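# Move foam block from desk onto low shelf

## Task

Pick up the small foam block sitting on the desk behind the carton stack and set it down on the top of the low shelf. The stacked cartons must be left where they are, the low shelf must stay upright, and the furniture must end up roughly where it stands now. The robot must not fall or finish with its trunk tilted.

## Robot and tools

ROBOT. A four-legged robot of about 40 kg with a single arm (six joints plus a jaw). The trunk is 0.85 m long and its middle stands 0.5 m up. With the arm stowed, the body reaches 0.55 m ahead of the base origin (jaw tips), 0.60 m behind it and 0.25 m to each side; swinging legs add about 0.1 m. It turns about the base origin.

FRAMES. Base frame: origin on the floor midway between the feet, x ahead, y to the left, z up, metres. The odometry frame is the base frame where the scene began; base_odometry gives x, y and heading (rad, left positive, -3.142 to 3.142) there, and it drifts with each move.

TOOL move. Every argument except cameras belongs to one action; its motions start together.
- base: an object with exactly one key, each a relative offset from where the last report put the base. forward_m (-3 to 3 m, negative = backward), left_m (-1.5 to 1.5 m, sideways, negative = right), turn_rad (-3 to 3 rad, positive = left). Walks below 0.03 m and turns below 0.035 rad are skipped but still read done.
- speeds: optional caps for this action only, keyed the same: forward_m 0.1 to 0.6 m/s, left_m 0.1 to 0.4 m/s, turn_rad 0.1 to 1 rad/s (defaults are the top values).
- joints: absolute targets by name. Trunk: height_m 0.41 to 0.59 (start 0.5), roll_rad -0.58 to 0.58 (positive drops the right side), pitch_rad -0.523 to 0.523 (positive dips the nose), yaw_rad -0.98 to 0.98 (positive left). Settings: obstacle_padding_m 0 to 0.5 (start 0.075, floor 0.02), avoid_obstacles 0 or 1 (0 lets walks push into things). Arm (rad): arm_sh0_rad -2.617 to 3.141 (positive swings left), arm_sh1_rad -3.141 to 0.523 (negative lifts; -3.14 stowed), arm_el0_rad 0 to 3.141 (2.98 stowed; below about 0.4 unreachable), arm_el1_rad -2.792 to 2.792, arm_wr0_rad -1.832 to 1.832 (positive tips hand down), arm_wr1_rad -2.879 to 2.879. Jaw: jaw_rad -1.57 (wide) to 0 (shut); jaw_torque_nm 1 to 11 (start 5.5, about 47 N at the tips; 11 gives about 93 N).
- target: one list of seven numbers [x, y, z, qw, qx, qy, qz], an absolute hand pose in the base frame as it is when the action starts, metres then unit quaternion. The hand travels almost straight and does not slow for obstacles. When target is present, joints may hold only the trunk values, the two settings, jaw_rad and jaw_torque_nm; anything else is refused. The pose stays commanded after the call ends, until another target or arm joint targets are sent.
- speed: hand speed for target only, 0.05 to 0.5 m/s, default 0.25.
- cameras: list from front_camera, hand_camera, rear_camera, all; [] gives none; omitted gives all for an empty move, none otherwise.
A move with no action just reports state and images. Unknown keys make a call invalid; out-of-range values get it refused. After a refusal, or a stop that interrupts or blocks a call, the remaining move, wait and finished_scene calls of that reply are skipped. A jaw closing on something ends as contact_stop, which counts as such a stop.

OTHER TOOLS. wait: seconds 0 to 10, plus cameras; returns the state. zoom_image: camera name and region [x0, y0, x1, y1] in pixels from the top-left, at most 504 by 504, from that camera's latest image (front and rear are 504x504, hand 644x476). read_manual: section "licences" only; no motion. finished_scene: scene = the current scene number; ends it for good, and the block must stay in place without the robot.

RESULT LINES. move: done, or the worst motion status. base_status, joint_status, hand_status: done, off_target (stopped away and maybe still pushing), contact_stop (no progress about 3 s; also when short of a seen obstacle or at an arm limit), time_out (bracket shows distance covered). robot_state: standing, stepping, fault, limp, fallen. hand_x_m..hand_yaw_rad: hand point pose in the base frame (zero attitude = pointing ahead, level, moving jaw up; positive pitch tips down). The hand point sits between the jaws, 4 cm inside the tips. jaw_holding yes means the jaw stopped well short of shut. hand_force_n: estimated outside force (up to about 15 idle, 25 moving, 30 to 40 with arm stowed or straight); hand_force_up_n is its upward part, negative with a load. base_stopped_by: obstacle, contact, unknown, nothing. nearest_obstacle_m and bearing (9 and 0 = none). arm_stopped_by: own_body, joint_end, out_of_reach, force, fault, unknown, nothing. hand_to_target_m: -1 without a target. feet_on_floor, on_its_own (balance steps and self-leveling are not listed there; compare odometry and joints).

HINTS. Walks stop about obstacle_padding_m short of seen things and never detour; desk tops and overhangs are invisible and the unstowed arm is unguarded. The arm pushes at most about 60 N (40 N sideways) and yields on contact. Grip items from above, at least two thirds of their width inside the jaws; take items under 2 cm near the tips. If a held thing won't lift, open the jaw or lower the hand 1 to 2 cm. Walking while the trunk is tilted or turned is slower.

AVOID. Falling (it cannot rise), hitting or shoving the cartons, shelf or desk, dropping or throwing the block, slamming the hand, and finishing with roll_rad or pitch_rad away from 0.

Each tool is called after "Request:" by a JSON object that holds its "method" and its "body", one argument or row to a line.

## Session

Request:
{"method": "move", "body": {

}}

Scene clock: 0.00 s.
base_odometry: x=-0.001 y=+0.000 heading=+0.000
base_status: not commanded
joint_positions: height_m=+0.499 roll_rad=-0.008 pitch_rad=+0.002 yaw_rad=+0.001 obstacle_padding_m=+0.075 avoid_obstacles=+1.000 arm_sh0_rad=+0.000 arm_sh1_rad=-3.140 arm_el0_rad=+2.981 arm_el1_rad=+0.000 arm_wr0_rad=+0.000 arm_wr1_rad=+0.000 jaw_rad=-0.001 jaw_torque_nm=+5.500
joint_status: not commanded
robot_state: standing
hand_x_m: 0.501
hand_y_m: 0.006
hand_z_m: 0.855
hand_roll_rad: -0.009
hand_pitch_rad: -0.156
hand_yaw_rad: 0.000
jaw_holding: no
hand_force_n: 8
hand_force_up_n: 3
base_stopped_by: nothing
nearest_obstacle_m: 9.00
nearest_obstacle_bearing_rad: 0.00
arm_stopped_by: nothing
hand_to_target_m: -1.000
feet_on_floor: stepping
hand: x=+0.5012 y=+0.0062 z=+0.8551 quat_wxyz=(+0.997, -0.005, -0.078, +0.000) (m; base frame)
hand_status: not commanded
pictures: front_camera, hand_camera, rear_camera

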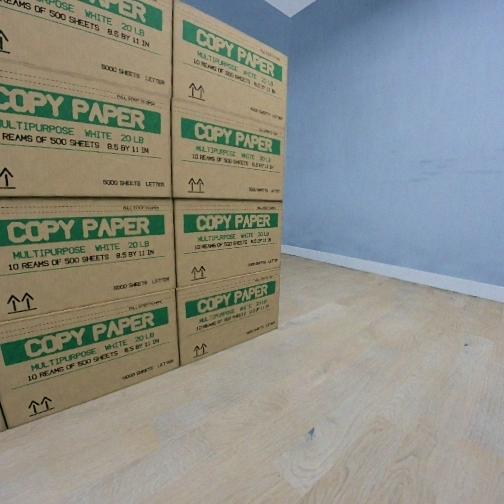

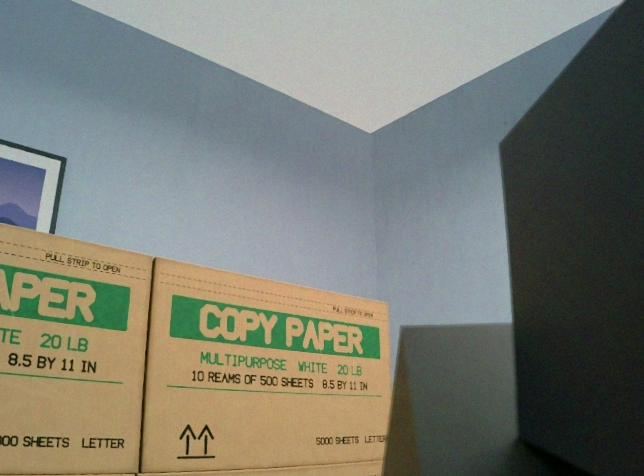

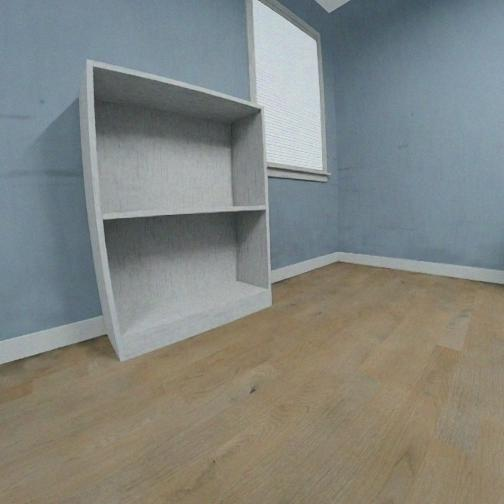

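Request:
{"method": "move", "body": {
  "base": {"turn_rad": -0.9},
  "joints": {"arm_sh1_rad": -2.1, "arm_el0_rad": 2.1, "arm_wr0_rad": 0.35},
  "cameras": ["front_camera","rear_camera"]
}}

Request:
{"method": "move", "body": {
  "base": {"forward_m": -1.25},
  "cameras": ["front_camera","rear_camera"]
}}

Scene clock: 13.77 s.
move: done
base_odometry: x=+0.000 y=+0.002 heading=-0.908
base_status: done
joint_positions: height_m=+0.499 roll_rad=-0.007 pitch_rad=-0.006 yaw_rad=+0.018 obstacle_padding_m=+0.075 avoid_obstacles=+1.000 arm_sh0_rad=-0.001 arm_sh1_rad=-2.097 arm_el0_rad=+2.100 arm_el1_rad=+0.000 arm_wr0_rad=+0.347 arm_wr1_rad=+0.000 jaw_rad=-0.001 jaw_torque_nm=+5.500
joint_status: all done
robot_state: standing
hand_x_m: 0.651
hand_y_m: 0.011
hand_z_m: 0.991
hand_roll_rad: -0.009
hand_pitch_rad: 0.344
hand_yaw_rad: 0.013
jaw_holding: no
hand_force_n: 3
hand_force_up_n: 1
base_stopped_by: nothing
nearest_obstacle_m: 0.66
nearest_obstacle_bearing_rad: 1.77
arm_stopped_by: nothing
hand_to_target_m: -1.000
feet_on_floor: fl fr hl hr
hand: x=+0.6511 y=+0.0108 z=+0.9909 quat_wxyz=(+0.985, -0.006, +0.171, +0.007) (m; base frame)
hand_status: not commanded
pictures: front_camera, rear_camera

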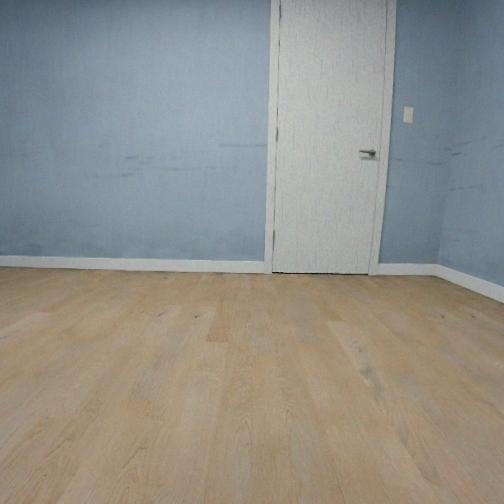

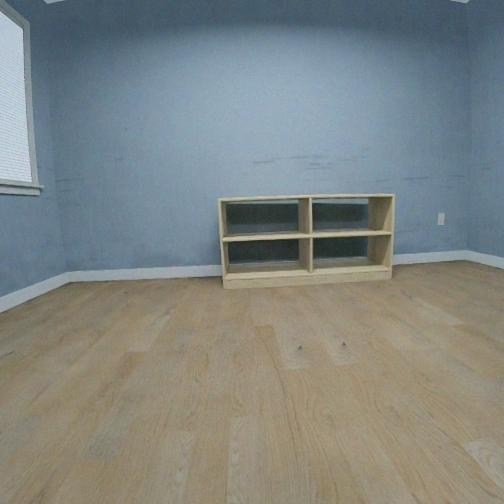

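Scene clock: 17.83 s.
move: done
base_odometry: x=-0.770 y=+0.985 heading=-0.910
base_status: done
joint_positions: height_m=+0.499 roll_rad=-0.010 pitch_rad=+0.006 yaw_rad=+0.001 obstacle_padding_m=+0.075 avoid_obstacles=+1.000 arm_sh0_rad=+0.002 arm_sh1_rad=-2.101 arm_el0_rad=+2.100 arm_el1_rad=+0.000 arm_wr0_rad=+0.351 arm_wr1_rad=+0.000 jaw_rad=-0.001 jaw_torque_nm=+5.500
joint_status: not commanded
robot_state: standing
hand_x_m: 0.656
hand_y_m: 0.006
hand_z_m: 0.983
hand_roll_rad: -0.013
hand_pitch_rad: 0.357
hand_yaw_rad: -0.003
jaw_holding: no
hand_force_n: 1
hand_force_up_n: 1
base_stopped_by: nothing
nearest_obstacle_m: 0.16
nearest_obstacle_bearing_rad: -2.91
arm_stopped_by: nothing
hand_to_target_m: -1.000
feet_on_floor: fl fr hl hr
hand: x=+0.6560 y=+0.0056 z=+0.9829 quat_wxyz=(+0.984, -0.006, +0.178, -0.001) (m; base frame)
hand_status: not commanded
pictures: front_camera, rear_camera

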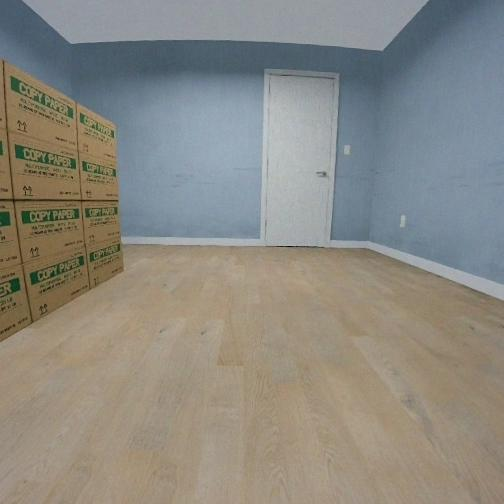

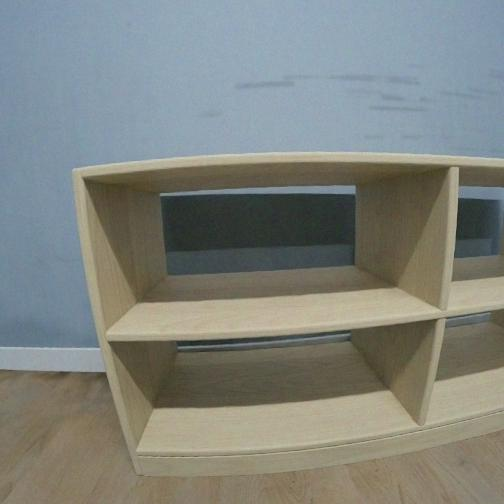

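Request:
{"method": "move", "body": {
  "base": {"left_m": 1.3},
  "joints": {"arm_sh1_rad": -2.5, "arm_el0_rad": 2.5, "arm_wr0_rad": 0.3},
  "cameras": ["all"]
}}

Scene clock: 26.67 s.
move: done
base_odometry: x=+0.257 y=+1.782 heading=-0.909
base_status: done
joint_positions: height_m=+0.499 roll_rad=-0.007 pitch_rad=-0.001 yaw_rad=+0.001 obstacle_padding_m=+0.075 avoid_obstacles=+1.000 arm_sh0_rad=+0.000 arm_sh1_rad=-2.498 arm_el0_rad=+2.499 arm_el1_rad=-0.001 arm_wr0_rad=+0.300 arm_wr1_rad=+0.000 jaw_rad=-0.001 jaw_torque_nm=+5.500
joint_status: all done
robot_state: standing
hand_x_m: 0.566
hand_y_m: -0.001
hand_z_m: 0.907
hand_roll_rad: -0.010
hand_pitch_rad: 0.301
hand_yaw_rad: -0.003
jaw_holding: no
hand_force_n: 3
hand_force_up_n: 0
base_stopped_by: nothing
nearest_obstacle_m: 0.24
nearest_obstacle_bearing_rad: -2.71
arm_stopped_by: nothing
hand_to_target_m: -1.000
feet_on_floor: fl fr hl hr
hand: x=+0.5659 y=-0.0011 z=+0.9066 quat_wxyz=(+0.989, -0.005, +0.150, -0.001) (m; base frame)
hand_status: not commanded
pictures: front_camera, hand_camera, rear_camera

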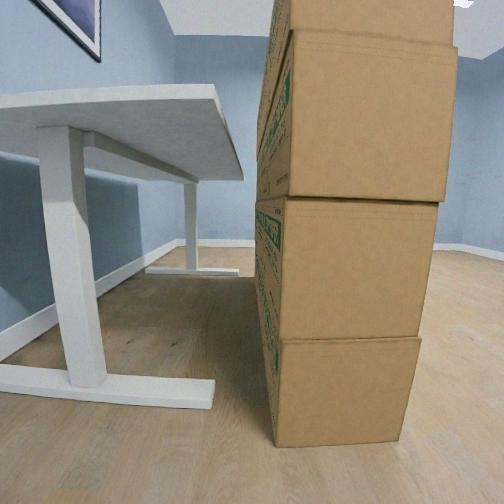

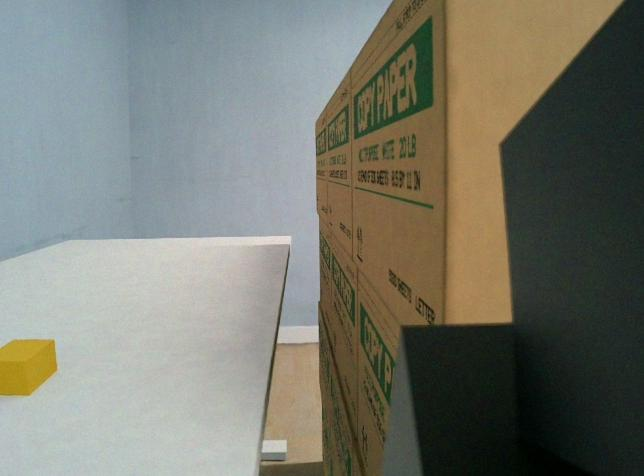

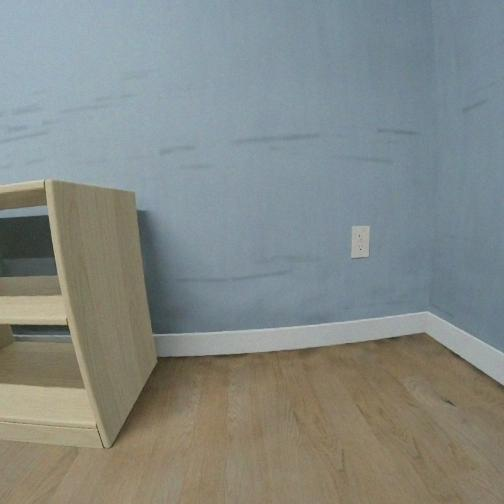

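Request:
{"method": "move", "body": {
  "base": {"left_m": 0.36},
  "joints": {"arm_sh1_rad": -2.1, "arm_el0_rad": 2.1, "arm_wr0_rad": 0.9, "jaw_rad": -1.35}
}}

Request:
{"method": "move", "body": {
  "base": {"forward_m": 0.2},
  "speeds": {"forward_m": 0.3},
  "cameras": ["front_camera","hand_camera"]
}}

Scene clock: 38.50 s.
move: done
base_odometry: x=+0.544 y=+2.005 heading=-0.908
base_status: done
joint_positions: height_m=+0.499 roll_rad=-0.011 pitch_rad=+0.000 yaw_rad=+0.004 obstacle_padding_m=+0.075 avoid_obstacles=+1.000 arm_sh0_rad=+0.000 arm_sh1_rad=-2.098 arm_el0_rad=+2.100 arm_el1_rad=+0.000 arm_wr0_rad=+0.898 arm_wr1_rad=+0.000 jaw_rad=-1.351 jaw_torque_nm=+5.500
joint_status: all done
robot_state: standing
hand_x_m: 0.592
hand_y_m: 0.004
hand_z_m: 0.900
hand_roll_rad: -0.020
hand_pitch_rad: 0.901
hand_yaw_rad: -0.012
jaw_holding: no
hand_force_n: 2
hand_force_up_n: 0
base_stopped_by: nothing
nearest_obstacle_m: 0.11
nearest_obstacle_bearing_rad: 2.49
arm_stopped_by: nothing
hand_to_target_m: -1.000
feet_on_floor: fl fr hl hr
hand: x=+0.5924 y=+0.0042 z=+0.9001 quat_wxyz=(+0.900, -0.006, +0.436, -0.001) (m; base frame)
hand_status: not commanded

Scene clock: 40.50 s.
move: done
base_odometry: x=+0.670 y=+1.849 heading=-0.907
base_status: done
joint_positions: height_m=+0.498 roll_rad=-0.012 pitch_rad=+0.005 yaw_rad=+0.004 obstacle_padding_m=+0.075 avoid_obstacles=+1.000 arm_sh0_rad=-0.001 arm_sh1_rad=-2.097 arm_el0_rad=+2.099 arm_el1_rad=+0.000 arm_wr0_rad=+0.899 arm_wr1_rad=+0.000 jaw_rad=-1.351 jaw_torque_nm=+5.500
joint_status: not commanded
robot_state: standing
hand_x_m: 0.589
hand_y_m: 0.000
hand_z_m: 0.897
hand_roll_rad: -0.023
hand_pitch_rad: 0.906
hand_yaw_rad: -0.015
jaw_holding: no
hand_force_n: 2
hand_force_up_n: 0
base_stopped_by: nothing
nearest_obstacle_m: 0.10
nearest_obstacle_bearing_rad: 2.48
arm_stopped_by: nothing
hand_to_target_m: -1.000
feet_on_floor: fl fr hl hr
hand: x=+0.5895 y=-0.0001 z=+0.8971 quat_wxyz=(+0.899, -0.007, +0.438, -0.002) (m; base frame)
hand_status: not commanded
pictures: front_camera, hand_camera

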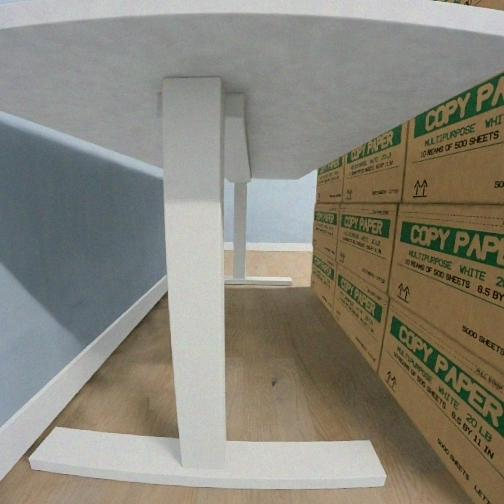

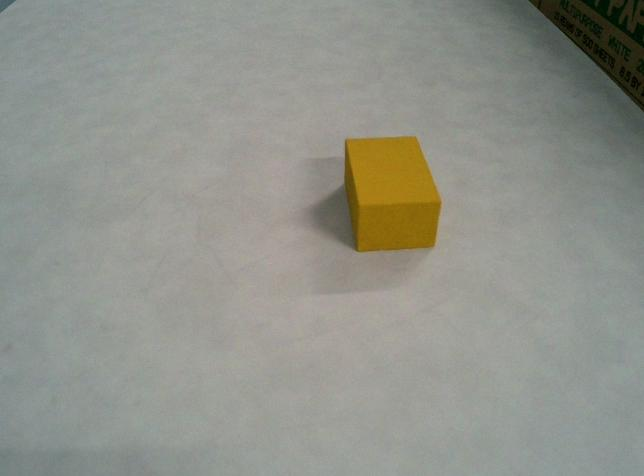

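Request:
{"method": "move", "body": {
  "target": [0.835, 0.0, 0.83, 0.522, 0.477, 0.522, -0.477],
  "joints": {"jaw_rad": -1.25},
  "cameras": ["hand_camera"]
}}

Scene clock: 51.30 s.
move: done
base_odometry: x=+0.668 y=+1.852 heading=-0.907
base_status: not commanded
joint_positions: height_m=+0.499 roll_rad=-0.008 pitch_rad=-0.002 yaw_rad=+0.001 obstacle_padding_m=+0.075 avoid_obstacles=+1.000 arm_sh0_rad=-0.004 arm_sh1_rad=-0.734 arm_el0_rad=+0.653 arm_el1_rad=+0.004 arm_wr0_rad=+1.662 arm_wr1_rad=+1.470 jaw_rad=-1.251 jaw_torque_nm=+5.500
joint_status: all done
robot_state: standing
hand_x_m: 0.833
hand_y_m: 0.000
hand_z_m: 0.829
hand_roll_rad: -1.197
hand_pitch_rad: 1.561
hand_yaw_rad: -2.670
jaw_holding: no
hand_force_n: 3
hand_force_up_n: -1
base_stopped_by: nothing
nearest_obstacle_m: 0.10
nearest_obstacle_bearing_rad: 2.48
arm_stopped_by: nothing
hand_to_target_m: 0.006
feet_on_floor: fl fr hl hr
hand: x=+0.8328 y=-0.0002 z=+0.8286 quat_wxyz=(+0.523, +0.472, +0.525, -0.478) (m; base frame)
hand_status: done (0.006 m and 0.7 deg from the pose sent, 0.255 m and 91.9 deg at the start)
pictures: hand_camera

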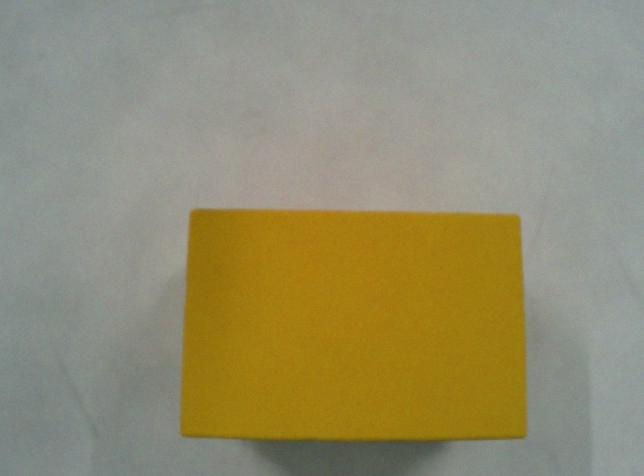

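Request:
{"method": "move", "body": {
  "target": [0.853, -0.006, 0.785, 0.522, 0.477, 0.522, -0.477],
  "speed": 0.1,
  "cameras": ["hand_camera"]
}}

Scene clock: 58.60 s.
move: done
base_odometry: x=+0.668 y=+1.852 heading=-0.907
base_status: not commanded
joint_positions: height_m=+0.499 roll_rad=-0.008 pitch_rad=-0.003 yaw_rad=+0.001 obstacle_padding_m=+0.075 avoid_obstacles=+1.000 arm_sh0_rad=-0.012 arm_sh1_rad=-0.653 arm_el0_rad=+0.623 arm_el1_rad=+0.005 arm_wr0_rad=+1.601 arm_wr1_rad=+1.470 jaw_rad=-1.251 jaw_torque_nm=+5.500
joint_status: not commanded
robot_state: standing
hand_x_m: 0.854
hand_y_m: -0.005
hand_z_m: 0.788
hand_roll_rad: 0.500
hand_pitch_rad: 1.566
hand_yaw_rad: -0.981
jaw_holding: no
hand_force_n: 2
hand_force_up_n: -1
base_stopped_by: nothing
nearest_obstacle_m: 0.10
nearest_obstacle_bearing_rad: 2.48
arm_stopped_by: nothing
hand_to_target_m: 0.003
feet_on_floor: fl fr hl hr
hand: x=+0.8538 y=-0.0052 z=+0.7879 quat_wxyz=(+0.523, +0.477, +0.520, -0.478) (m; base frame)
hand_status: done (0.003 m and 0.3 deg from the pose sent, 0.048 m and 0.7 deg at the start)
pictures: hand_camera

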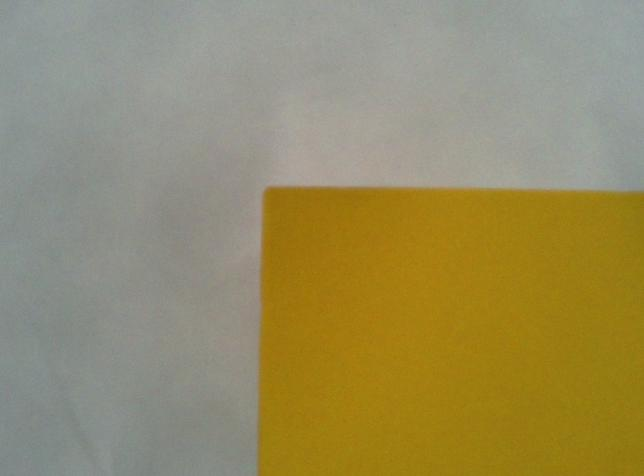

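Request:
{"method": "move", "body": {
  "target": [0.85, -0.009, 0.762, 0.522, 0.477, 0.522, -0.477],
  "speed": 0.05,
  "cameras": ["hand_camera"]
}}

Request:
{"method": "move", "body": {
  "joints": {"jaw_rad": 0},
  "cameras": ["hand_camera"]
}}

Scene clock: 64.07 s.
move: done
base_odometry: x=+0.668 y=+1.852 heading=-0.907
base_status: not commanded
joint_positions: height_m=+0.499 roll_rad=-0.007 pitch_rad=-0.004 yaw_rad=+0.001 obstacle_padding_m=+0.075 avoid_obstacles=+1.000 arm_sh0_rad=-0.017 arm_sh1_rad=-0.657 arm_el0_rad=+0.684 arm_el1_rad=+0.005 arm_wr0_rad=+1.539 arm_wr1_rad=+1.469 jaw_rad=-1.251 jaw_torque_nm=+5.500
joint_status: not commanded
robot_state: standing
hand_x_m: 0.858
hand_y_m: -0.009
hand_z_m: 0.767
hand_roll_rad: 1.167
hand_pitch_rad: 1.562
hand_yaw_rad: -0.320
jaw_holding: no
hand_force_n: 2
hand_force_up_n: 0
base_stopped_by: nothing
nearest_obstacle_m: 0.10
nearest_obstacle_bearing_rad: 2.48
arm_stopped_by: nothing
hand_to_target_m: 0.009
feet_on_floor: fl fr hl hr
hand: x=+0.8576 y=-0.0089 z=+0.7674 quat_wxyz=(+0.523, +0.480, +0.518, -0.477) (m; base frame)
hand_status: done (0.009 m and 0.6 deg from the pose sent, 0.026 m and 0.3 deg at the start)
pictures: hand_camera

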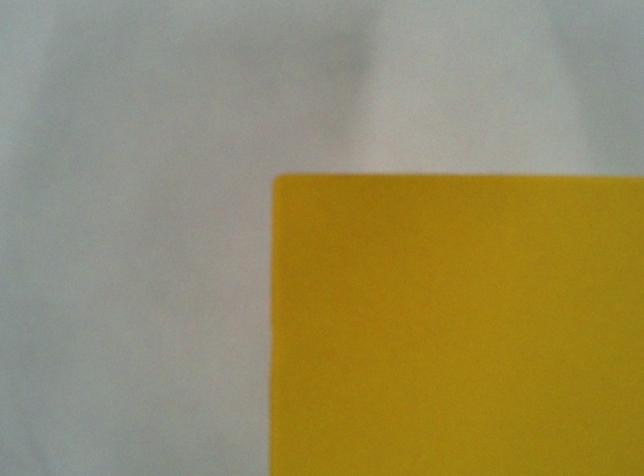

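Scene clock: 68.17 s.
move: contact_stop
base_odometry: x=+0.668 y=+1.852 heading=-0.907
base_status: not commanded
joint_positions: height_m=+0.499 roll_rad=-0.008 pitch_rad=-0.004 yaw_rad=+0.001 obstacle_padding_m=+0.075 avoid_obstacles=+1.000 arm_sh0_rad=-0.021 arm_sh1_rad=-0.674 arm_el0_rad=+0.704 arm_el1_rad=+0.001 arm_wr0_rad=+1.528 arm_wr1_rad=+1.463 jaw_rad=-0.525 jaw_torque_nm=+5.500
joint_status: jaw_rad contact_stop (moved +0.726 of +1.251)
robot_state: standing
hand_x_m: 0.856
hand_y_m: -0.012
hand_z_m: 0.770
hand_roll_rad: 1.029
hand_pitch_rad: 1.553
hand_yaw_rad: -0.455
jaw_holding: yes
hand_force_n: 5
hand_force_up_n: 3
base_stopped_by: nothing
nearest_obstacle_m: 0.10
nearest_obstacle_bearing_rad: 2.48
arm_stopped_by: nothing
hand_to_target_m: 0.011
feet_on_floor: fl fr hl hr
hand: x=+0.8563 y=-0.0123 z=+0.7703 quat_wxyz=(+0.527, +0.480, +0.515, -0.476) (m; base frame)
hand_status: not commanded
pictures: hand_camera

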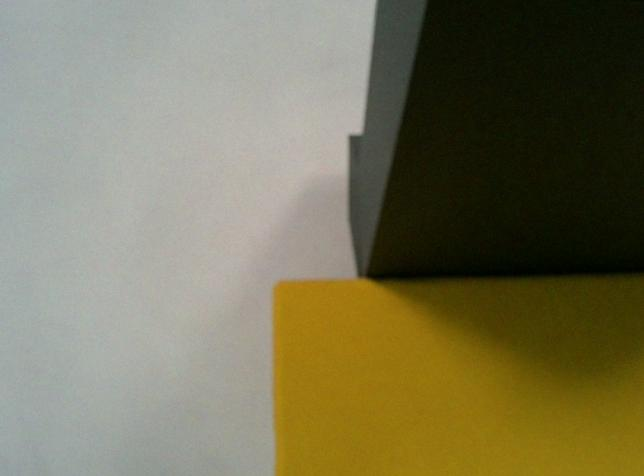

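Request:
{"method": "move", "body": {
  "target": [0.81, -0.01, 0.87, 0.527, 0.480, 0.515, -0.476],
  "speed": 0.15,
  "cameras": ["hand_camera"]
}}

Request:
{"method": "move", "body": {
  "joints": {"arm_sh0_rad": 0, "arm_sh1_rad": -2.2, "arm_el0_rad": 2.2, "arm_wr0_rad": 0.6}
}}

Request:
{"method": "move", "body": {
  "base": {"forward_m": -0.33},
  "speeds": {"forward_m": 0.4}
}}

Request:
{"method": "move", "body": {
  "base": {"left_m": -1.1},
  "cameras": ["all"]
}}

Scene clock: 74.23 s.
move: done
base_odometry: x=+0.668 y=+1.851 heading=-0.907
base_status: not commanded
joint_positions: height_m=+0.499 roll_rad=-0.007 pitch_rad=-0.004 yaw_rad=+0.001 obstacle_padding_m=+0.075 avoid_obstacles=+1.000 arm_sh0_rad=-0.020 arm_sh1_rad=-0.831 arm_el0_rad=+0.707 arm_el1_rad=+0.001 arm_wr0_rad=+1.675 arm_wr1_rad=+1.463 jaw_rad=-0.524 jaw_torque_nm=+5.500
joint_status: not commanded
robot_state: standing
hand_x_m: 0.812
hand_y_m: -0.010
hand_z_m: 0.870
hand_roll_rad: 1.175
hand_pitch_rad: 1.546
hand_yaw_rad: -0.308
jaw_holding: yes
hand_force_n: 3
hand_force_up_n: -1
base_stopped_by: nothing
nearest_obstacle_m: 0.10
nearest_obstacle_bearing_rad: 2.48
arm_stopped_by: nothing
hand_to_target_m: 0.002
feet_on_floor: fl fr hl hr
hand: x=+0.8120 y=-0.0096 z=+0.8701 quat_wxyz=(+0.529, +0.481, +0.514, -0.474) (m; base frame)
hand_status: done (0.002 m and 0.4 deg from the pose sent, 0.110 m and 0.1 deg at the start)
pictures: hand_camera

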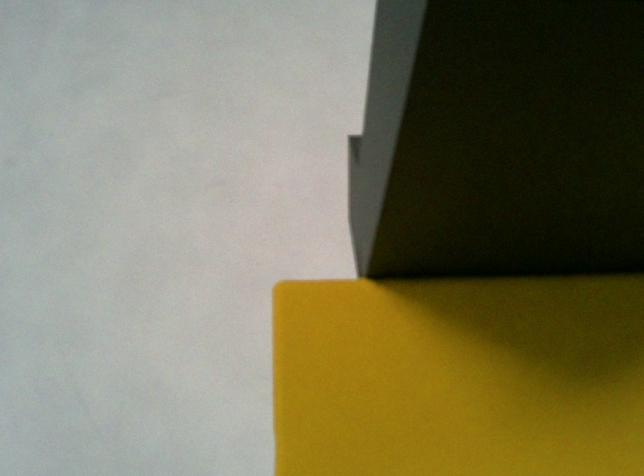

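Scene clock: 76.80 s.
move: done
base_odometry: x=+0.670 y=+1.849 heading=-0.907
base_status: not commanded
joint_positions: height_m=+0.499 roll_rad=-0.007 pitch_rad=-0.002 yaw_rad=+0.004 obstacle_padding_m=+0.075 avoid_obstacles=+1.000 arm_sh0_rad=-0.009 arm_sh1_rad=-2.189 arm_el0_rad=+2.189 arm_el1_rad=+0.001 arm_wr0_rad=+0.605 arm_wr1_rad=+1.463 jaw_rad=-0.524 jaw_torque_nm=+5.500
joint_status: all done
robot_state: standing
hand_x_m: 0.607
hand_y_m: 0.001
hand_z_m: 0.928
hand_roll_rad: 1.453
hand_pitch_rad: 0.604
hand_yaw_rad: -0.011
jaw_holding: yes
hand_force_n: 5
hand_force_up_n: 0
base_stopped_by: nothing
nearest_obstacle_m: 0.10
nearest_obstacle_bearing_rad: 2.48
arm_stopped_by: nothing
hand_to_target_m: -1.000
feet_on_floor: fl fr hl hr
hand: x=+0.6075 y=+0.0007 z=+0.9278 quat_wxyz=(+0.712, +0.636, +0.219, -0.202) (m; base frame)
hand_status: not commanded

Scene clock: 79.53 s.
move: done
base_odometry: x=+0.466 y=+2.107 heading=-0.909
base_status: done
joint_positions: height_m=+0.499 roll_rad=-0.003 pitch_rad=-0.002 yaw_rad=+0.003 obstacle_padding_m=+0.075 avoid_obstacles=+1.000 arm_sh0_rad=+0.001 arm_sh1_rad=-2.200 arm_el0_rad=+2.200 arm_el1_rad=+0.001 arm_wr0_rad=+0.601 arm_wr1_rad=+1.463 jaw_rad=-0.524 jaw_torque_nm=+5.500
joint_status: not commanded
robot_state: standing
hand_x_m: 0.606
hand_y_m: 0.004
hand_z_m: 0.926
hand_roll_rad: 1.458
hand_pitch_rad: 0.600
hand_yaw_rad: 0.000
jaw_holding: yes
hand_force_n: 3
hand_force_up_n: 0
base_stopped_by: nothing
nearest_obstacle_m: 0.07
nearest_obstacle_bearing_rad: 2.41
arm_stopped_by: nothing
hand_to_target_m: -1.000
feet_on_floor: fl fr hl hr
hand: x=+0.6061 y=+0.0042 z=+0.9263 quat_wxyz=(+0.712, +0.636, +0.220, -0.197) (m; base frame)
hand_status: not commanded

Scene clock: 84.53 s.
move: contact_stop
base_odometry: x=+0.068 y=+1.802 heading=-0.909
base_status: left_m contact_stop (by the robot's own estimate: -0.501 of -1.100)
joint_positions: height_m=+0.499 roll_rad=-0.005 pitch_rad=-0.002 yaw_rad=+0.003 obstacle_padding_m=+0.075 avoid_obstacles=+1.000 arm_sh0_rad=+0.001 arm_sh1_rad=-2.199 arm_el0_rad=+2.199 arm_el1_rad=+0.002 arm_wr0_rad=+0.600 arm_wr1_rad=+1.463 jaw_rad=-0.524 jaw_torque_nm=+5.500
joint_status: not commanded
robot_state: standing
hand_x_m: 0.607
hand_y_m: 0.004
hand_z_m: 0.926
hand_roll_rad: 1.457
hand_pitch_rad: 0.599
hand_yaw_rad: 0.000
jaw_holding: yes
hand_force_n: 3
hand_force_up_n: 0
base_stopped_by: obstacle
nearest_obstacle_m: 0.08
nearest_obstacle_bearing_rad: -2.80
arm_stopped_by: nothing
hand_to_target_m: -1.000
feet_on_floor: fl fr hl hr
hand: x=+0.6066 y=+0.0036 z=+0.9265 quat_wxyz=(+0.713, +0.636, +0.220, -0.197) (m; base frame)
hand_status: not commanded
pictures: front_camera, hand_camera, rear_camera

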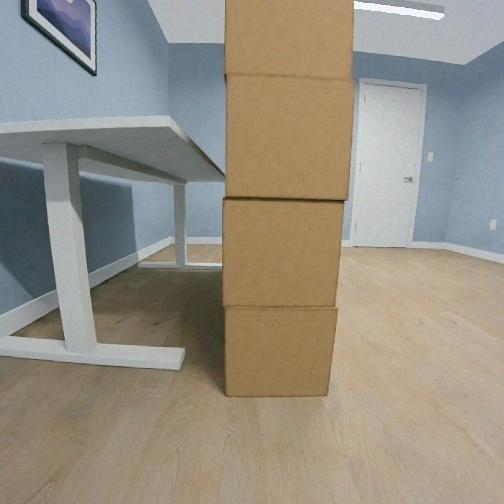

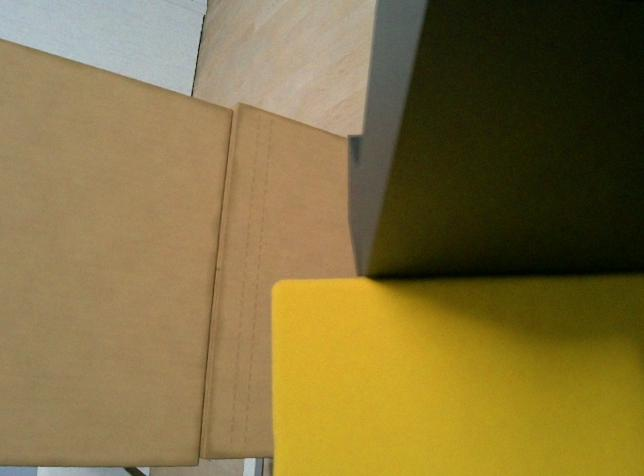

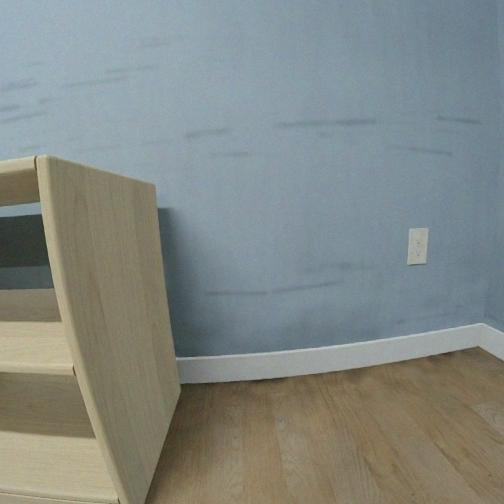

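Request:
{"method": "move", "body": {
  "base": {"forward_m": 0.12},
  "speeds": {"forward_m": 0.3}
}}

Request:
{"method": "move", "body": {
  "base": {"left_m": -0.6}
}}

Request:
{"method": "move", "body": {
  "base": {"turn_rad": -3.0},
  "cameras": ["all"]
}}

Scene clock: 90.07 s.
move: done
base_odometry: x=+0.141 y=+1.710 heading=-0.911
base_status: done
joint_positions: height_m=+0.499 roll_rad=-0.004 pitch_rad=+0.002 yaw_rad=+0.003 obstacle_padding_m=+0.075 avoid_obstacles=+1.000 arm_sh0_rad=+0.000 arm_sh1_rad=-2.198 arm_el0_rad=+2.200 arm_el1_rad=+0.001 arm_wr0_rad=+0.600 arm_wr1_rad=+1.463 jaw_rad=-0.524 jaw_torque_nm=+5.500
joint_status: not commanded
robot_state: standing
hand_x_m: 0.605
hand_y_m: 0.002
hand_z_m: 0.923
hand_roll_rad: 1.457
hand_pitch_rad: 0.604
hand_yaw_rad: -0.001
jaw_holding: yes
hand_force_n: 2
hand_force_up_n: 0
base_stopped_by: nothing
nearest_obstacle_m: 0.20
nearest_obstacle_bearing_rad: -2.85
arm_stopped_by: nothing
hand_to_target_m: -1.000
feet_on_floor: fl fr hl hr
hand: x=+0.6047 y=+0.0018 z=+0.9231 quat_wxyz=(+0.712, +0.636, +0.222, -0.199) (m; base frame)
hand_status: not commanded

Scene clock: 93.50 s.
move: done
base_odometry: x=-0.333 y=+1.346 heading=-0.912
base_status: done
joint_positions: height_m=+0.499 roll_rad=-0.008 pitch_rad=-0.008 yaw_rad=+0.003 obstacle_padding_m=+0.075 avoid_obstacles=+1.000 arm_sh0_rad=+0.001 arm_sh1_rad=-2.196 arm_el0_rad=+2.199 arm_el1_rad=+0.001 arm_wr0_rad=+0.600 arm_wr1_rad=+1.463 jaw_rad=-0.524 jaw_torque_nm=+5.500
joint_status: not commanded
robot_state: standing
hand_x_m: 0.607
hand_y_m: 0.003
hand_z_m: 0.929
hand_roll_rad: 1.453
hand_pitch_rad: 0.596
hand_yaw_rad: -0.003
jaw_holding: yes
hand_force_n: 3
hand_force_up_n: 0
base_stopped_by: nothing
nearest_obstacle_m: 0.16
nearest_obstacle_bearing_rad: -2.92
arm_stopped_by: nothing
hand_to_target_m: -1.000
feet_on_floor: fl fr hl hr
hand: x=+0.6073 y=+0.0032 z=+0.9293 quat_wxyz=(+0.714, +0.635, +0.219, -0.196) (m; base frame)
hand_status: not commanded

Scene clock: 98.77 s.
move: done
base_odometry: x=-0.333 y=+1.348 heading=+2.368
base_status: done
joint_positions: height_m=+0.498 roll_rad=+0.008 pitch_rad=+0.004 yaw_rad=+0.014 obstacle_padding_m=+0.075 avoid_obstacles=+1.000 arm_sh0_rad=-0.001 arm_sh1_rad=-2.199 arm_el0_rad=+2.198 arm_el1_rad=+0.001 arm_wr0_rad=+0.599 arm_wr1_rad=+1.463 jaw_rad=-0.524 jaw_torque_nm=+5.500
joint_status: not commanded
robot_state: standing
hand_x_m: 0.605
hand_y_m: 0.005
hand_z_m: 0.923
hand_roll_rad: 1.471
hand_pitch_rad: 0.603
hand_yaw_rad: 0.016
jaw_holding: yes
hand_force_n: 3
hand_force_up_n: 0
base_stopped_by: nothing
nearest_obstacle_m: 0.26
nearest_obstacle_bearing_rad: -0.37
arm_stopped_by: nothing
hand_to_target_m: -1.000
feet_on_floor: fl fr hl hr
hand: x=+0.6045 y=+0.0049 z=+0.9226 quat_wxyz=(+0.709, +0.639, +0.225, -0.194) (m; base frame)
hand_status: not commanded
pictures: front_camera, hand_camera, rear_camera

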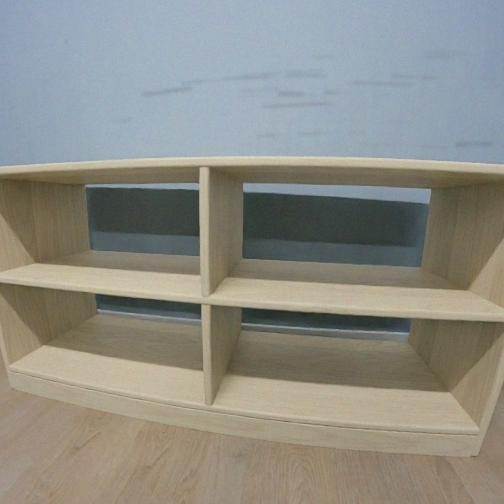

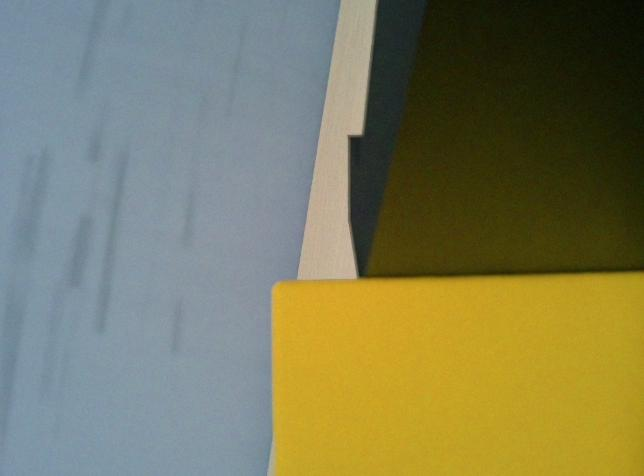

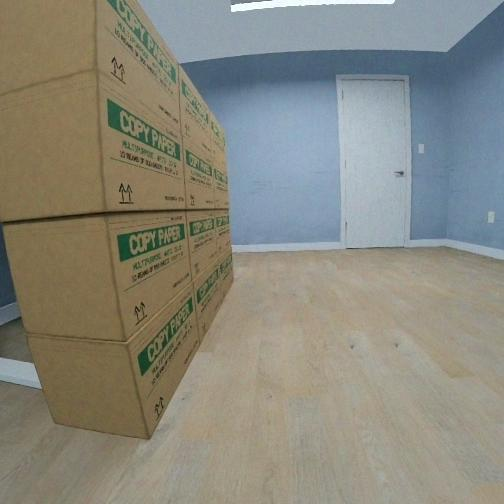

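Request:
{"method": "move", "body": {
  "base": {"turn_rad": -0.15}
}}

Request:
{"method": "move", "body": {
  "base": {"forward_m": 0.16},
  "speeds": {"forward_m": 0.3}
}}

Request:
{"method": "move", "body": {
  "target": [0.83, 0.0, 0.78, 0.527, 0.480, 0.515, -0.476],
  "cameras": ["front_camera","hand_camera"]
}}

Scene clock: 103.33 s.
move: done
base_odometry: x=-0.333 y=+1.349 heading=+2.216
base_status: done
joint_positions: height_m=+0.498 roll_rad=-0.001 pitch_rad=+0.004 yaw_rad=+0.007 obstacle_padding_m=+0.075 avoid_obstacles=+1.000 arm_sh0_rad=-0.001 arm_sh1_rad=-2.199 arm_el0_rad=+2.197 arm_el1_rad=+0.001 arm_wr0_rad=+0.600 arm_wr1_rad=+1.463 jaw_rad=-0.524 jaw_torque_nm=+5.500
joint_status: not commanded
robot_state: standing
hand_x_m: 0.606
hand_y_m: 0.005
hand_z_m: 0.923
hand_roll_rad: 1.460
hand_pitch_rad: 0.603
hand_yaw_rad: 0.004
jaw_holding: yes
hand_force_n: 2
hand_force_up_n: 0
base_stopped_by: nothing
nearest_obstacle_m: 0.25
nearest_obstacle_bearing_rad: -2.66
arm_stopped_by: nothing
hand_to_target_m: -1.000
feet_on_floor: fl fr hl hr
hand: x=+0.6057 y=+0.0053 z=+0.9234 quat_wxyz=(+0.712, +0.637, +0.222, -0.197) (m; base frame)
hand_status: not commanded

Scene clock: 105.40 s.
move: done
base_odometry: x=-0.427 y=+1.478 heading=+2.214
base_status: done
joint_positions: height_m=+0.499 roll_rad=+0.001 pitch_rad=-0.001 yaw_rad=+0.004 obstacle_padding_m=+0.075 avoid_obstacles=+1.000 arm_sh0_rad=+0.001 arm_sh1_rad=-2.197 arm_el0_rad=+2.198 arm_el1_rad=+0.001 arm_wr0_rad=+0.599 arm_wr1_rad=+1.463 jaw_rad=-0.524 jaw_torque_nm=+5.500
joint_status: not commanded
robot_state: standing
hand_x_m: 0.605
hand_y_m: 0.004
hand_z_m: 0.926
hand_roll_rad: 1.463
hand_pitch_rad: 0.600
hand_yaw_rad: 0.004
jaw_holding: yes
hand_force_n: 3
hand_force_up_n: 0
base_stopped_by: nothing
nearest_obstacle_m: 0.11
nearest_obstacle_bearing_rad: 0.17
arm_stopped_by: nothing
hand_to_target_m: -1.000
feet_on_floor: fl fr hl hr
hand: x=+0.6046 y=+0.0037 z=+0.9258 quat_wxyz=(+0.711, +0.638, +0.221, -0.196) (m; base frame)
hand_status: not commanded

Scene clock: 107.93 s.
move: done
base_odometry: x=-0.425 y=+1.476 heading=+2.214
base_status: not commanded
joint_positions: height_m=+0.498 roll_rad=+0.001 pitch_rad=+0.003 yaw_rad=+0.000 obstacle_padding_m=+0.075 avoid_obstacles=+1.000 arm_sh0_rad=+0.002 arm_sh1_rad=-0.850 arm_el0_rad=+0.947 arm_el1_rad=-0.002 arm_wr0_rad=+1.462 arm_wr1_rad=+1.481 jaw_rad=-0.524 jaw_torque_nm=+5.500
joint_status: not commanded
robot_state: standing
hand_x_m: 0.825
hand_y_m: 0.000
hand_z_m: 0.779
hand_roll_rad: 1.166
hand_pitch_rad: 1.561
hand_yaw_rad: -0.314
jaw_holding: yes
hand_force_n: 3
hand_force_up_n: -1
base_stopped_by: nothing
nearest_obstacle_m: 0.11
nearest_obstacle_bearing_rad: 0.17
arm_stopped_by: nothing
hand_to_target_m: 0.008
feet_on_floor: fl fr hl hr
hand: x=+0.8245 y=+0.0004 z=+0.7795 quat_wxyz=(+0.525, +0.478, +0.519, -0.475) (m; base frame)
hand_status: done (0.008 m and 0.6 deg from the pose sent, 0.268 m and 54.7 deg at the start)
pictures: front_camera, hand_camera

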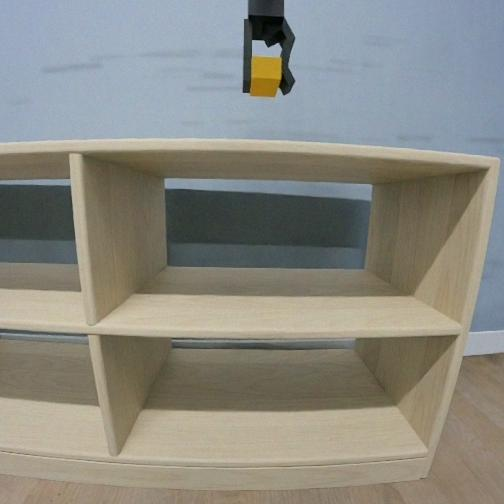

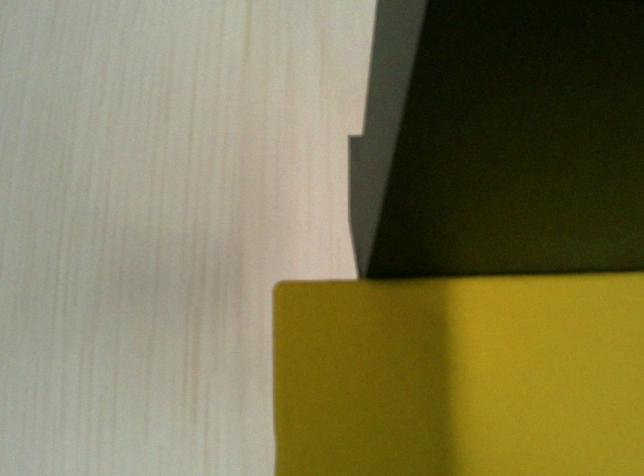

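Request:
{"method": "move", "body": {
  "target": [0.83, 0.0, 0.675, 0.527, 0.480, 0.515, -0.476],
  "speed": 0.12
}}

Request:
{"method": "move", "body": {
  "target": [0.83, 0.0, 0.655, 0.527, 0.480, 0.515, -0.476],
  "speed": 0.05
}}

Request:
{"method": "move", "body": {
  "target": [0.83, 0.0, 0.643, 0.527, 0.480, 0.515, -0.476],
  "speed": 0.05,
  "cameras": ["front_camera"]
}}

Scene clock: 113.67 s.
move: done
base_odometry: x=-0.425 y=+1.476 heading=+2.214
base_status: not commanded
joint_positions: height_m=+0.498 roll_rad=+0.000 pitch_rad=+0.005 yaw_rad=+0.000 obstacle_padding_m=+0.075 avoid_obstacles=+1.000 arm_sh0_rad=+0.003 arm_sh1_rad=-0.780 arm_el0_rad=+1.093 arm_el1_rad=-0.003 arm_wr0_rad=+1.234 arm_wr1_rad=+1.482 jaw_rad=-0.524 jaw_torque_nm=+5.500
joint_status: not commanded
robot_state: standing
hand_x_m: 0.838
hand_y_m: 0.001
hand_z_m: 0.672
hand_roll_rad: 1.292
hand_pitch_rad: 1.553
hand_yaw_rad: -0.187
jaw_holding: yes
hand_force_n: 2
hand_force_up_n: -2
base_stopped_by: nothing
nearest_obstacle_m: 0.11
nearest_obstacle_bearing_rad: 0.17
arm_stopped_by: nothing
hand_to_target_m: 0.009
feet_on_floor: fl fr hl hr
hand: x=+0.8382 y=+0.0010 z=+0.6724 quat_wxyz=(+0.528, +0.480, +0.517, -0.473) (m; base frame)
hand_status: done (0.009 m and 0.4 deg from the pose sent, 0.105 m and 0.6 deg at the start)

Scene clock: 114.23 s.
move: done
base_odometry: x=-0.425 y=+1.476 heading=+2.214
base_status: not commanded
joint_positions: height_m=+0.498 roll_rad=+0.000 pitch_rad=+0.005 yaw_rad=+0.000 obstacle_padding_m=+0.075 avoid_obstacles=+1.000 arm_sh0_rad=+0.002 arm_sh1_rad=-0.779 arm_el0_rad=+1.133 arm_el1_rad=-0.003 arm_wr0_rad=+1.197 arm_wr1_rad=+1.482 jaw_rad=-0.524 jaw_torque_nm=+5.500
joint_status: not commanded
robot_state: standing
hand_x_m: 0.835
hand_y_m: 0.001
hand_z_m: 0.656
hand_roll_rad: 1.252
hand_pitch_rad: 1.556
hand_yaw_rad: -0.228
jaw_holding: yes
hand_force_n: 2
hand_force_up_n: -1
base_stopped_by: nothing
nearest_obstacle_m: 0.11
nearest_obstacle_bearing_rad: 0.17
arm_stopped_by: nothing
hand_to_target_m: 0.005
feet_on_floor: fl fr hl hr
hand: x=+0.8350 y=+0.0007 z=+0.6558 quat_wxyz=(+0.527, +0.479, +0.518, -0.474) (m; base frame)
hand_status: done (0.005 m and 0.4 deg from the pose sent, 0.019 m and 0.4 deg at the start)

Scene clock: 114.70 s.
move: done
base_odometry: x=-0.425 y=+1.476 heading=+2.214
base_status: not commanded
joint_positions: height_m=+0.499 roll_rad=+0.000 pitch_rad=+0.004 yaw_rad=+0.001 obstacle_padding_m=+0.075 avoid_obstacles=+1.000 arm_sh0_rad=+0.002 arm_sh1_rad=-0.782 arm_el0_rad=+1.151 arm_el1_rad=-0.003 arm_wr0_rad=+1.176 arm_wr1_rad=+1.484 jaw_rad=-0.524 jaw_torque_nm=+5.500
joint_status: not commanded
robot_state: standing
hand_x_m: 0.835
hand_y_m: 0.001
hand_z_m: 0.651
hand_roll_rad: 1.279
hand_pitch_rad: 1.549
hand_yaw_rad: -0.201
jaw_holding: yes
hand_force_n: 5
hand_force_up_n: 4
base_stopped_by: nothing
nearest_obstacle_m: 0.11
nearest_obstacle_bearing_rad: 0.17
arm_stopped_by: nothing
hand_to_target_m: 0.009
feet_on_floor: fl fr hl hr
hand: x=+0.8348 y=+0.0008 z=+0.6511 quat_wxyz=(+0.529, +0.481, +0.516, -0.473) (m; base frame)
hand_status: done (0.009 m and 0.4 deg from the pose sent, 0.014 m and 0.4 deg at the start)
pictures: front_camera

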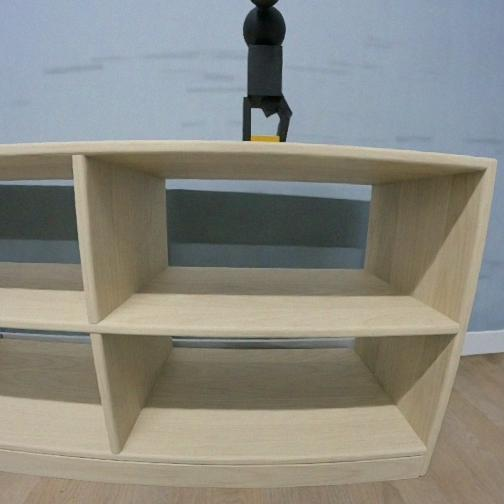

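Contact. Relax and release.

Request:
{"method": "move", "body": {
  "target": [0.834, 0.0, 0.649, 0.529, 0.481, 0.516, -0.473],
  "speed": 0.05
}}

Request:
{"method": "move", "body": {
  "joints": {"jaw_rad": -1.1}
}}

Request:
{"method": "move", "body": {
  "target": [0.825, 0.0, 0.80, 0.529, 0.481, 0.516, -0.473],
  "speed": 0.15,
  "cameras": ["front_camera","hand_camera"]
}}

Scene clock: 120.30 s.
move: done
base_odometry: x=-0.425 y=+1.476 heading=+2.214
base_status: not commanded
joint_positions: height_m=+0.498 roll_rad=+0.000 pitch_rad=+0.005 yaw_rad=+0.001 obstacle_padding_m=+0.075 avoid_obstacles=+1.000 arm_sh0_rad=+0.002 arm_sh1_rad=-0.789 arm_el0_rad=+1.160 arm_el1_rad=-0.005 arm_wr0_rad=+1.165 arm_wr1_rad=+1.484 jaw_rad=-0.524 jaw_torque_nm=+5.500
joint_status: not commanded
robot_state: standing
hand_x_m: 0.835
hand_y_m: 0.001
hand_z_m: 0.651
hand_roll_rad: 1.295
hand_pitch_rad: 1.542
hand_yaw_rad: -0.185
jaw_holding: yes
hand_force_n: 3
hand_force_up_n: 1
base_stopped_by: nothing
nearest_obstacle_m: 0.11
nearest_obstacle_bearing_rad: 0.17
arm_stopped_by: nothing
hand_to_target_m: 0.002
feet_on_floor: fl fr hl hr
hand: x=+0.8345 y=+0.0010 z=+0.6511 quat_wxyz=(+0.531, +0.482, +0.514, -0.471) (m; base frame)
hand_status: done (0.002 m and 0.4 deg from the pose sent, 0.002 m and 0.0 deg at the start)

Scene clock: 121.73 s.
move: done
base_odometry: x=-0.425 y=+1.476 heading=+2.214
base_status: not commanded
joint_positions: height_m=+0.499 roll_rad=+0.000 pitch_rad=+0.005 yaw_rad=+0.001 obstacle_padding_m=+0.075 avoid_obstacles=+1.000 arm_sh0_rad=+0.002 arm_sh1_rad=-0.787 arm_el0_rad=+1.160 arm_el1_rad=-0.005 arm_wr0_rad=+1.167 arm_wr1_rad=+1.484 jaw_rad=-1.100 jaw_torque_nm=+5.500
joint_status: all done
robot_state: standing
hand_x_m: 0.834
hand_y_m: 0.000
hand_z_m: 0.650
hand_roll_rad: 1.275
hand_pitch_rad: 1.546
hand_yaw_rad: -0.206
jaw_holding: no
hand_force_n: 3
hand_force_up_n: -1
base_stopped_by: nothing
nearest_obstacle_m: 0.11
nearest_obstacle_bearing_rad: 0.17
arm_stopped_by: nothing
hand_to_target_m: 0.001
feet_on_floor: fl fr hl hr
hand: x=+0.8342 y=+0.0004 z=+0.6496 quat_wxyz=(+0.530, +0.481, +0.514, -0.472) (m; base frame)
hand_status: not commanded

Scene clock: 123.43 s.
move: done
base_odometry: x=-0.425 y=+1.476 heading=+2.214
base_status: not commanded
joint_positions: height_m=+0.499 roll_rad=+0.000 pitch_rad=+0.005 yaw_rad=+0.000 obstacle_padding_m=+0.075 avoid_obstacles=+1.000 arm_sh0_rad=+0.002 arm_sh1_rad=-0.875 arm_el0_rad=+0.929 arm_el1_rad=-0.005 arm_wr0_rad=+1.495 arm_wr1_rad=+1.484 jaw_rad=-1.101 jaw_torque_nm=+5.500
joint_status: not commanded
robot_state: standing
hand_x_m: 0.819
hand_y_m: 0.000
hand_z_m: 0.800
hand_roll_rad: 1.166
hand_pitch_rad: 1.554
hand_yaw_rad: -0.317
jaw_holding: no
hand_force_n: 2
hand_force_up_n: 0
base_stopped_by: nothing
nearest_obstacle_m: 0.11
nearest_obstacle_bearing_rad: 0.17
arm_stopped_by: nothing
hand_to_target_m: 0.006
feet_on_floor: fl fr hl hr
hand: x=+0.8185 y=+0.0002 z=+0.7996 quat_wxyz=(+0.527, +0.480, +0.516, -0.475) (m; base frame)
hand_status: done (0.006 m and 0.4 deg from the pose sent, 0.151 m and 0.2 deg at the start)
pictures: front_camera, hand_camera

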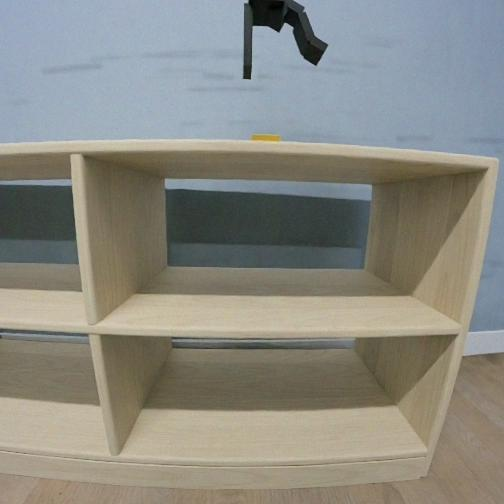

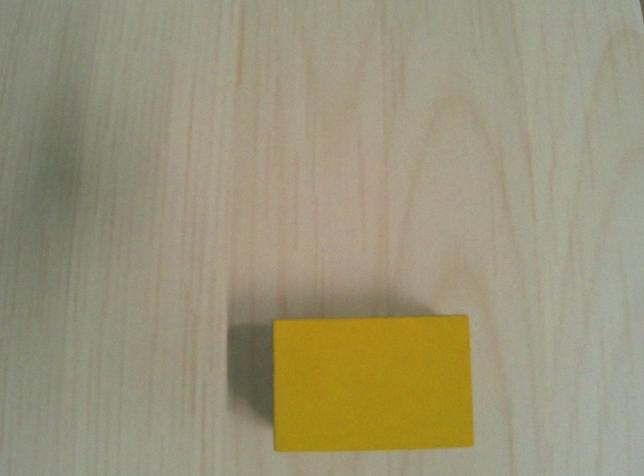

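Request:
{"method": "finished_scene", "body": {
  "scene": 3
}}

The scene is finished: the task was done.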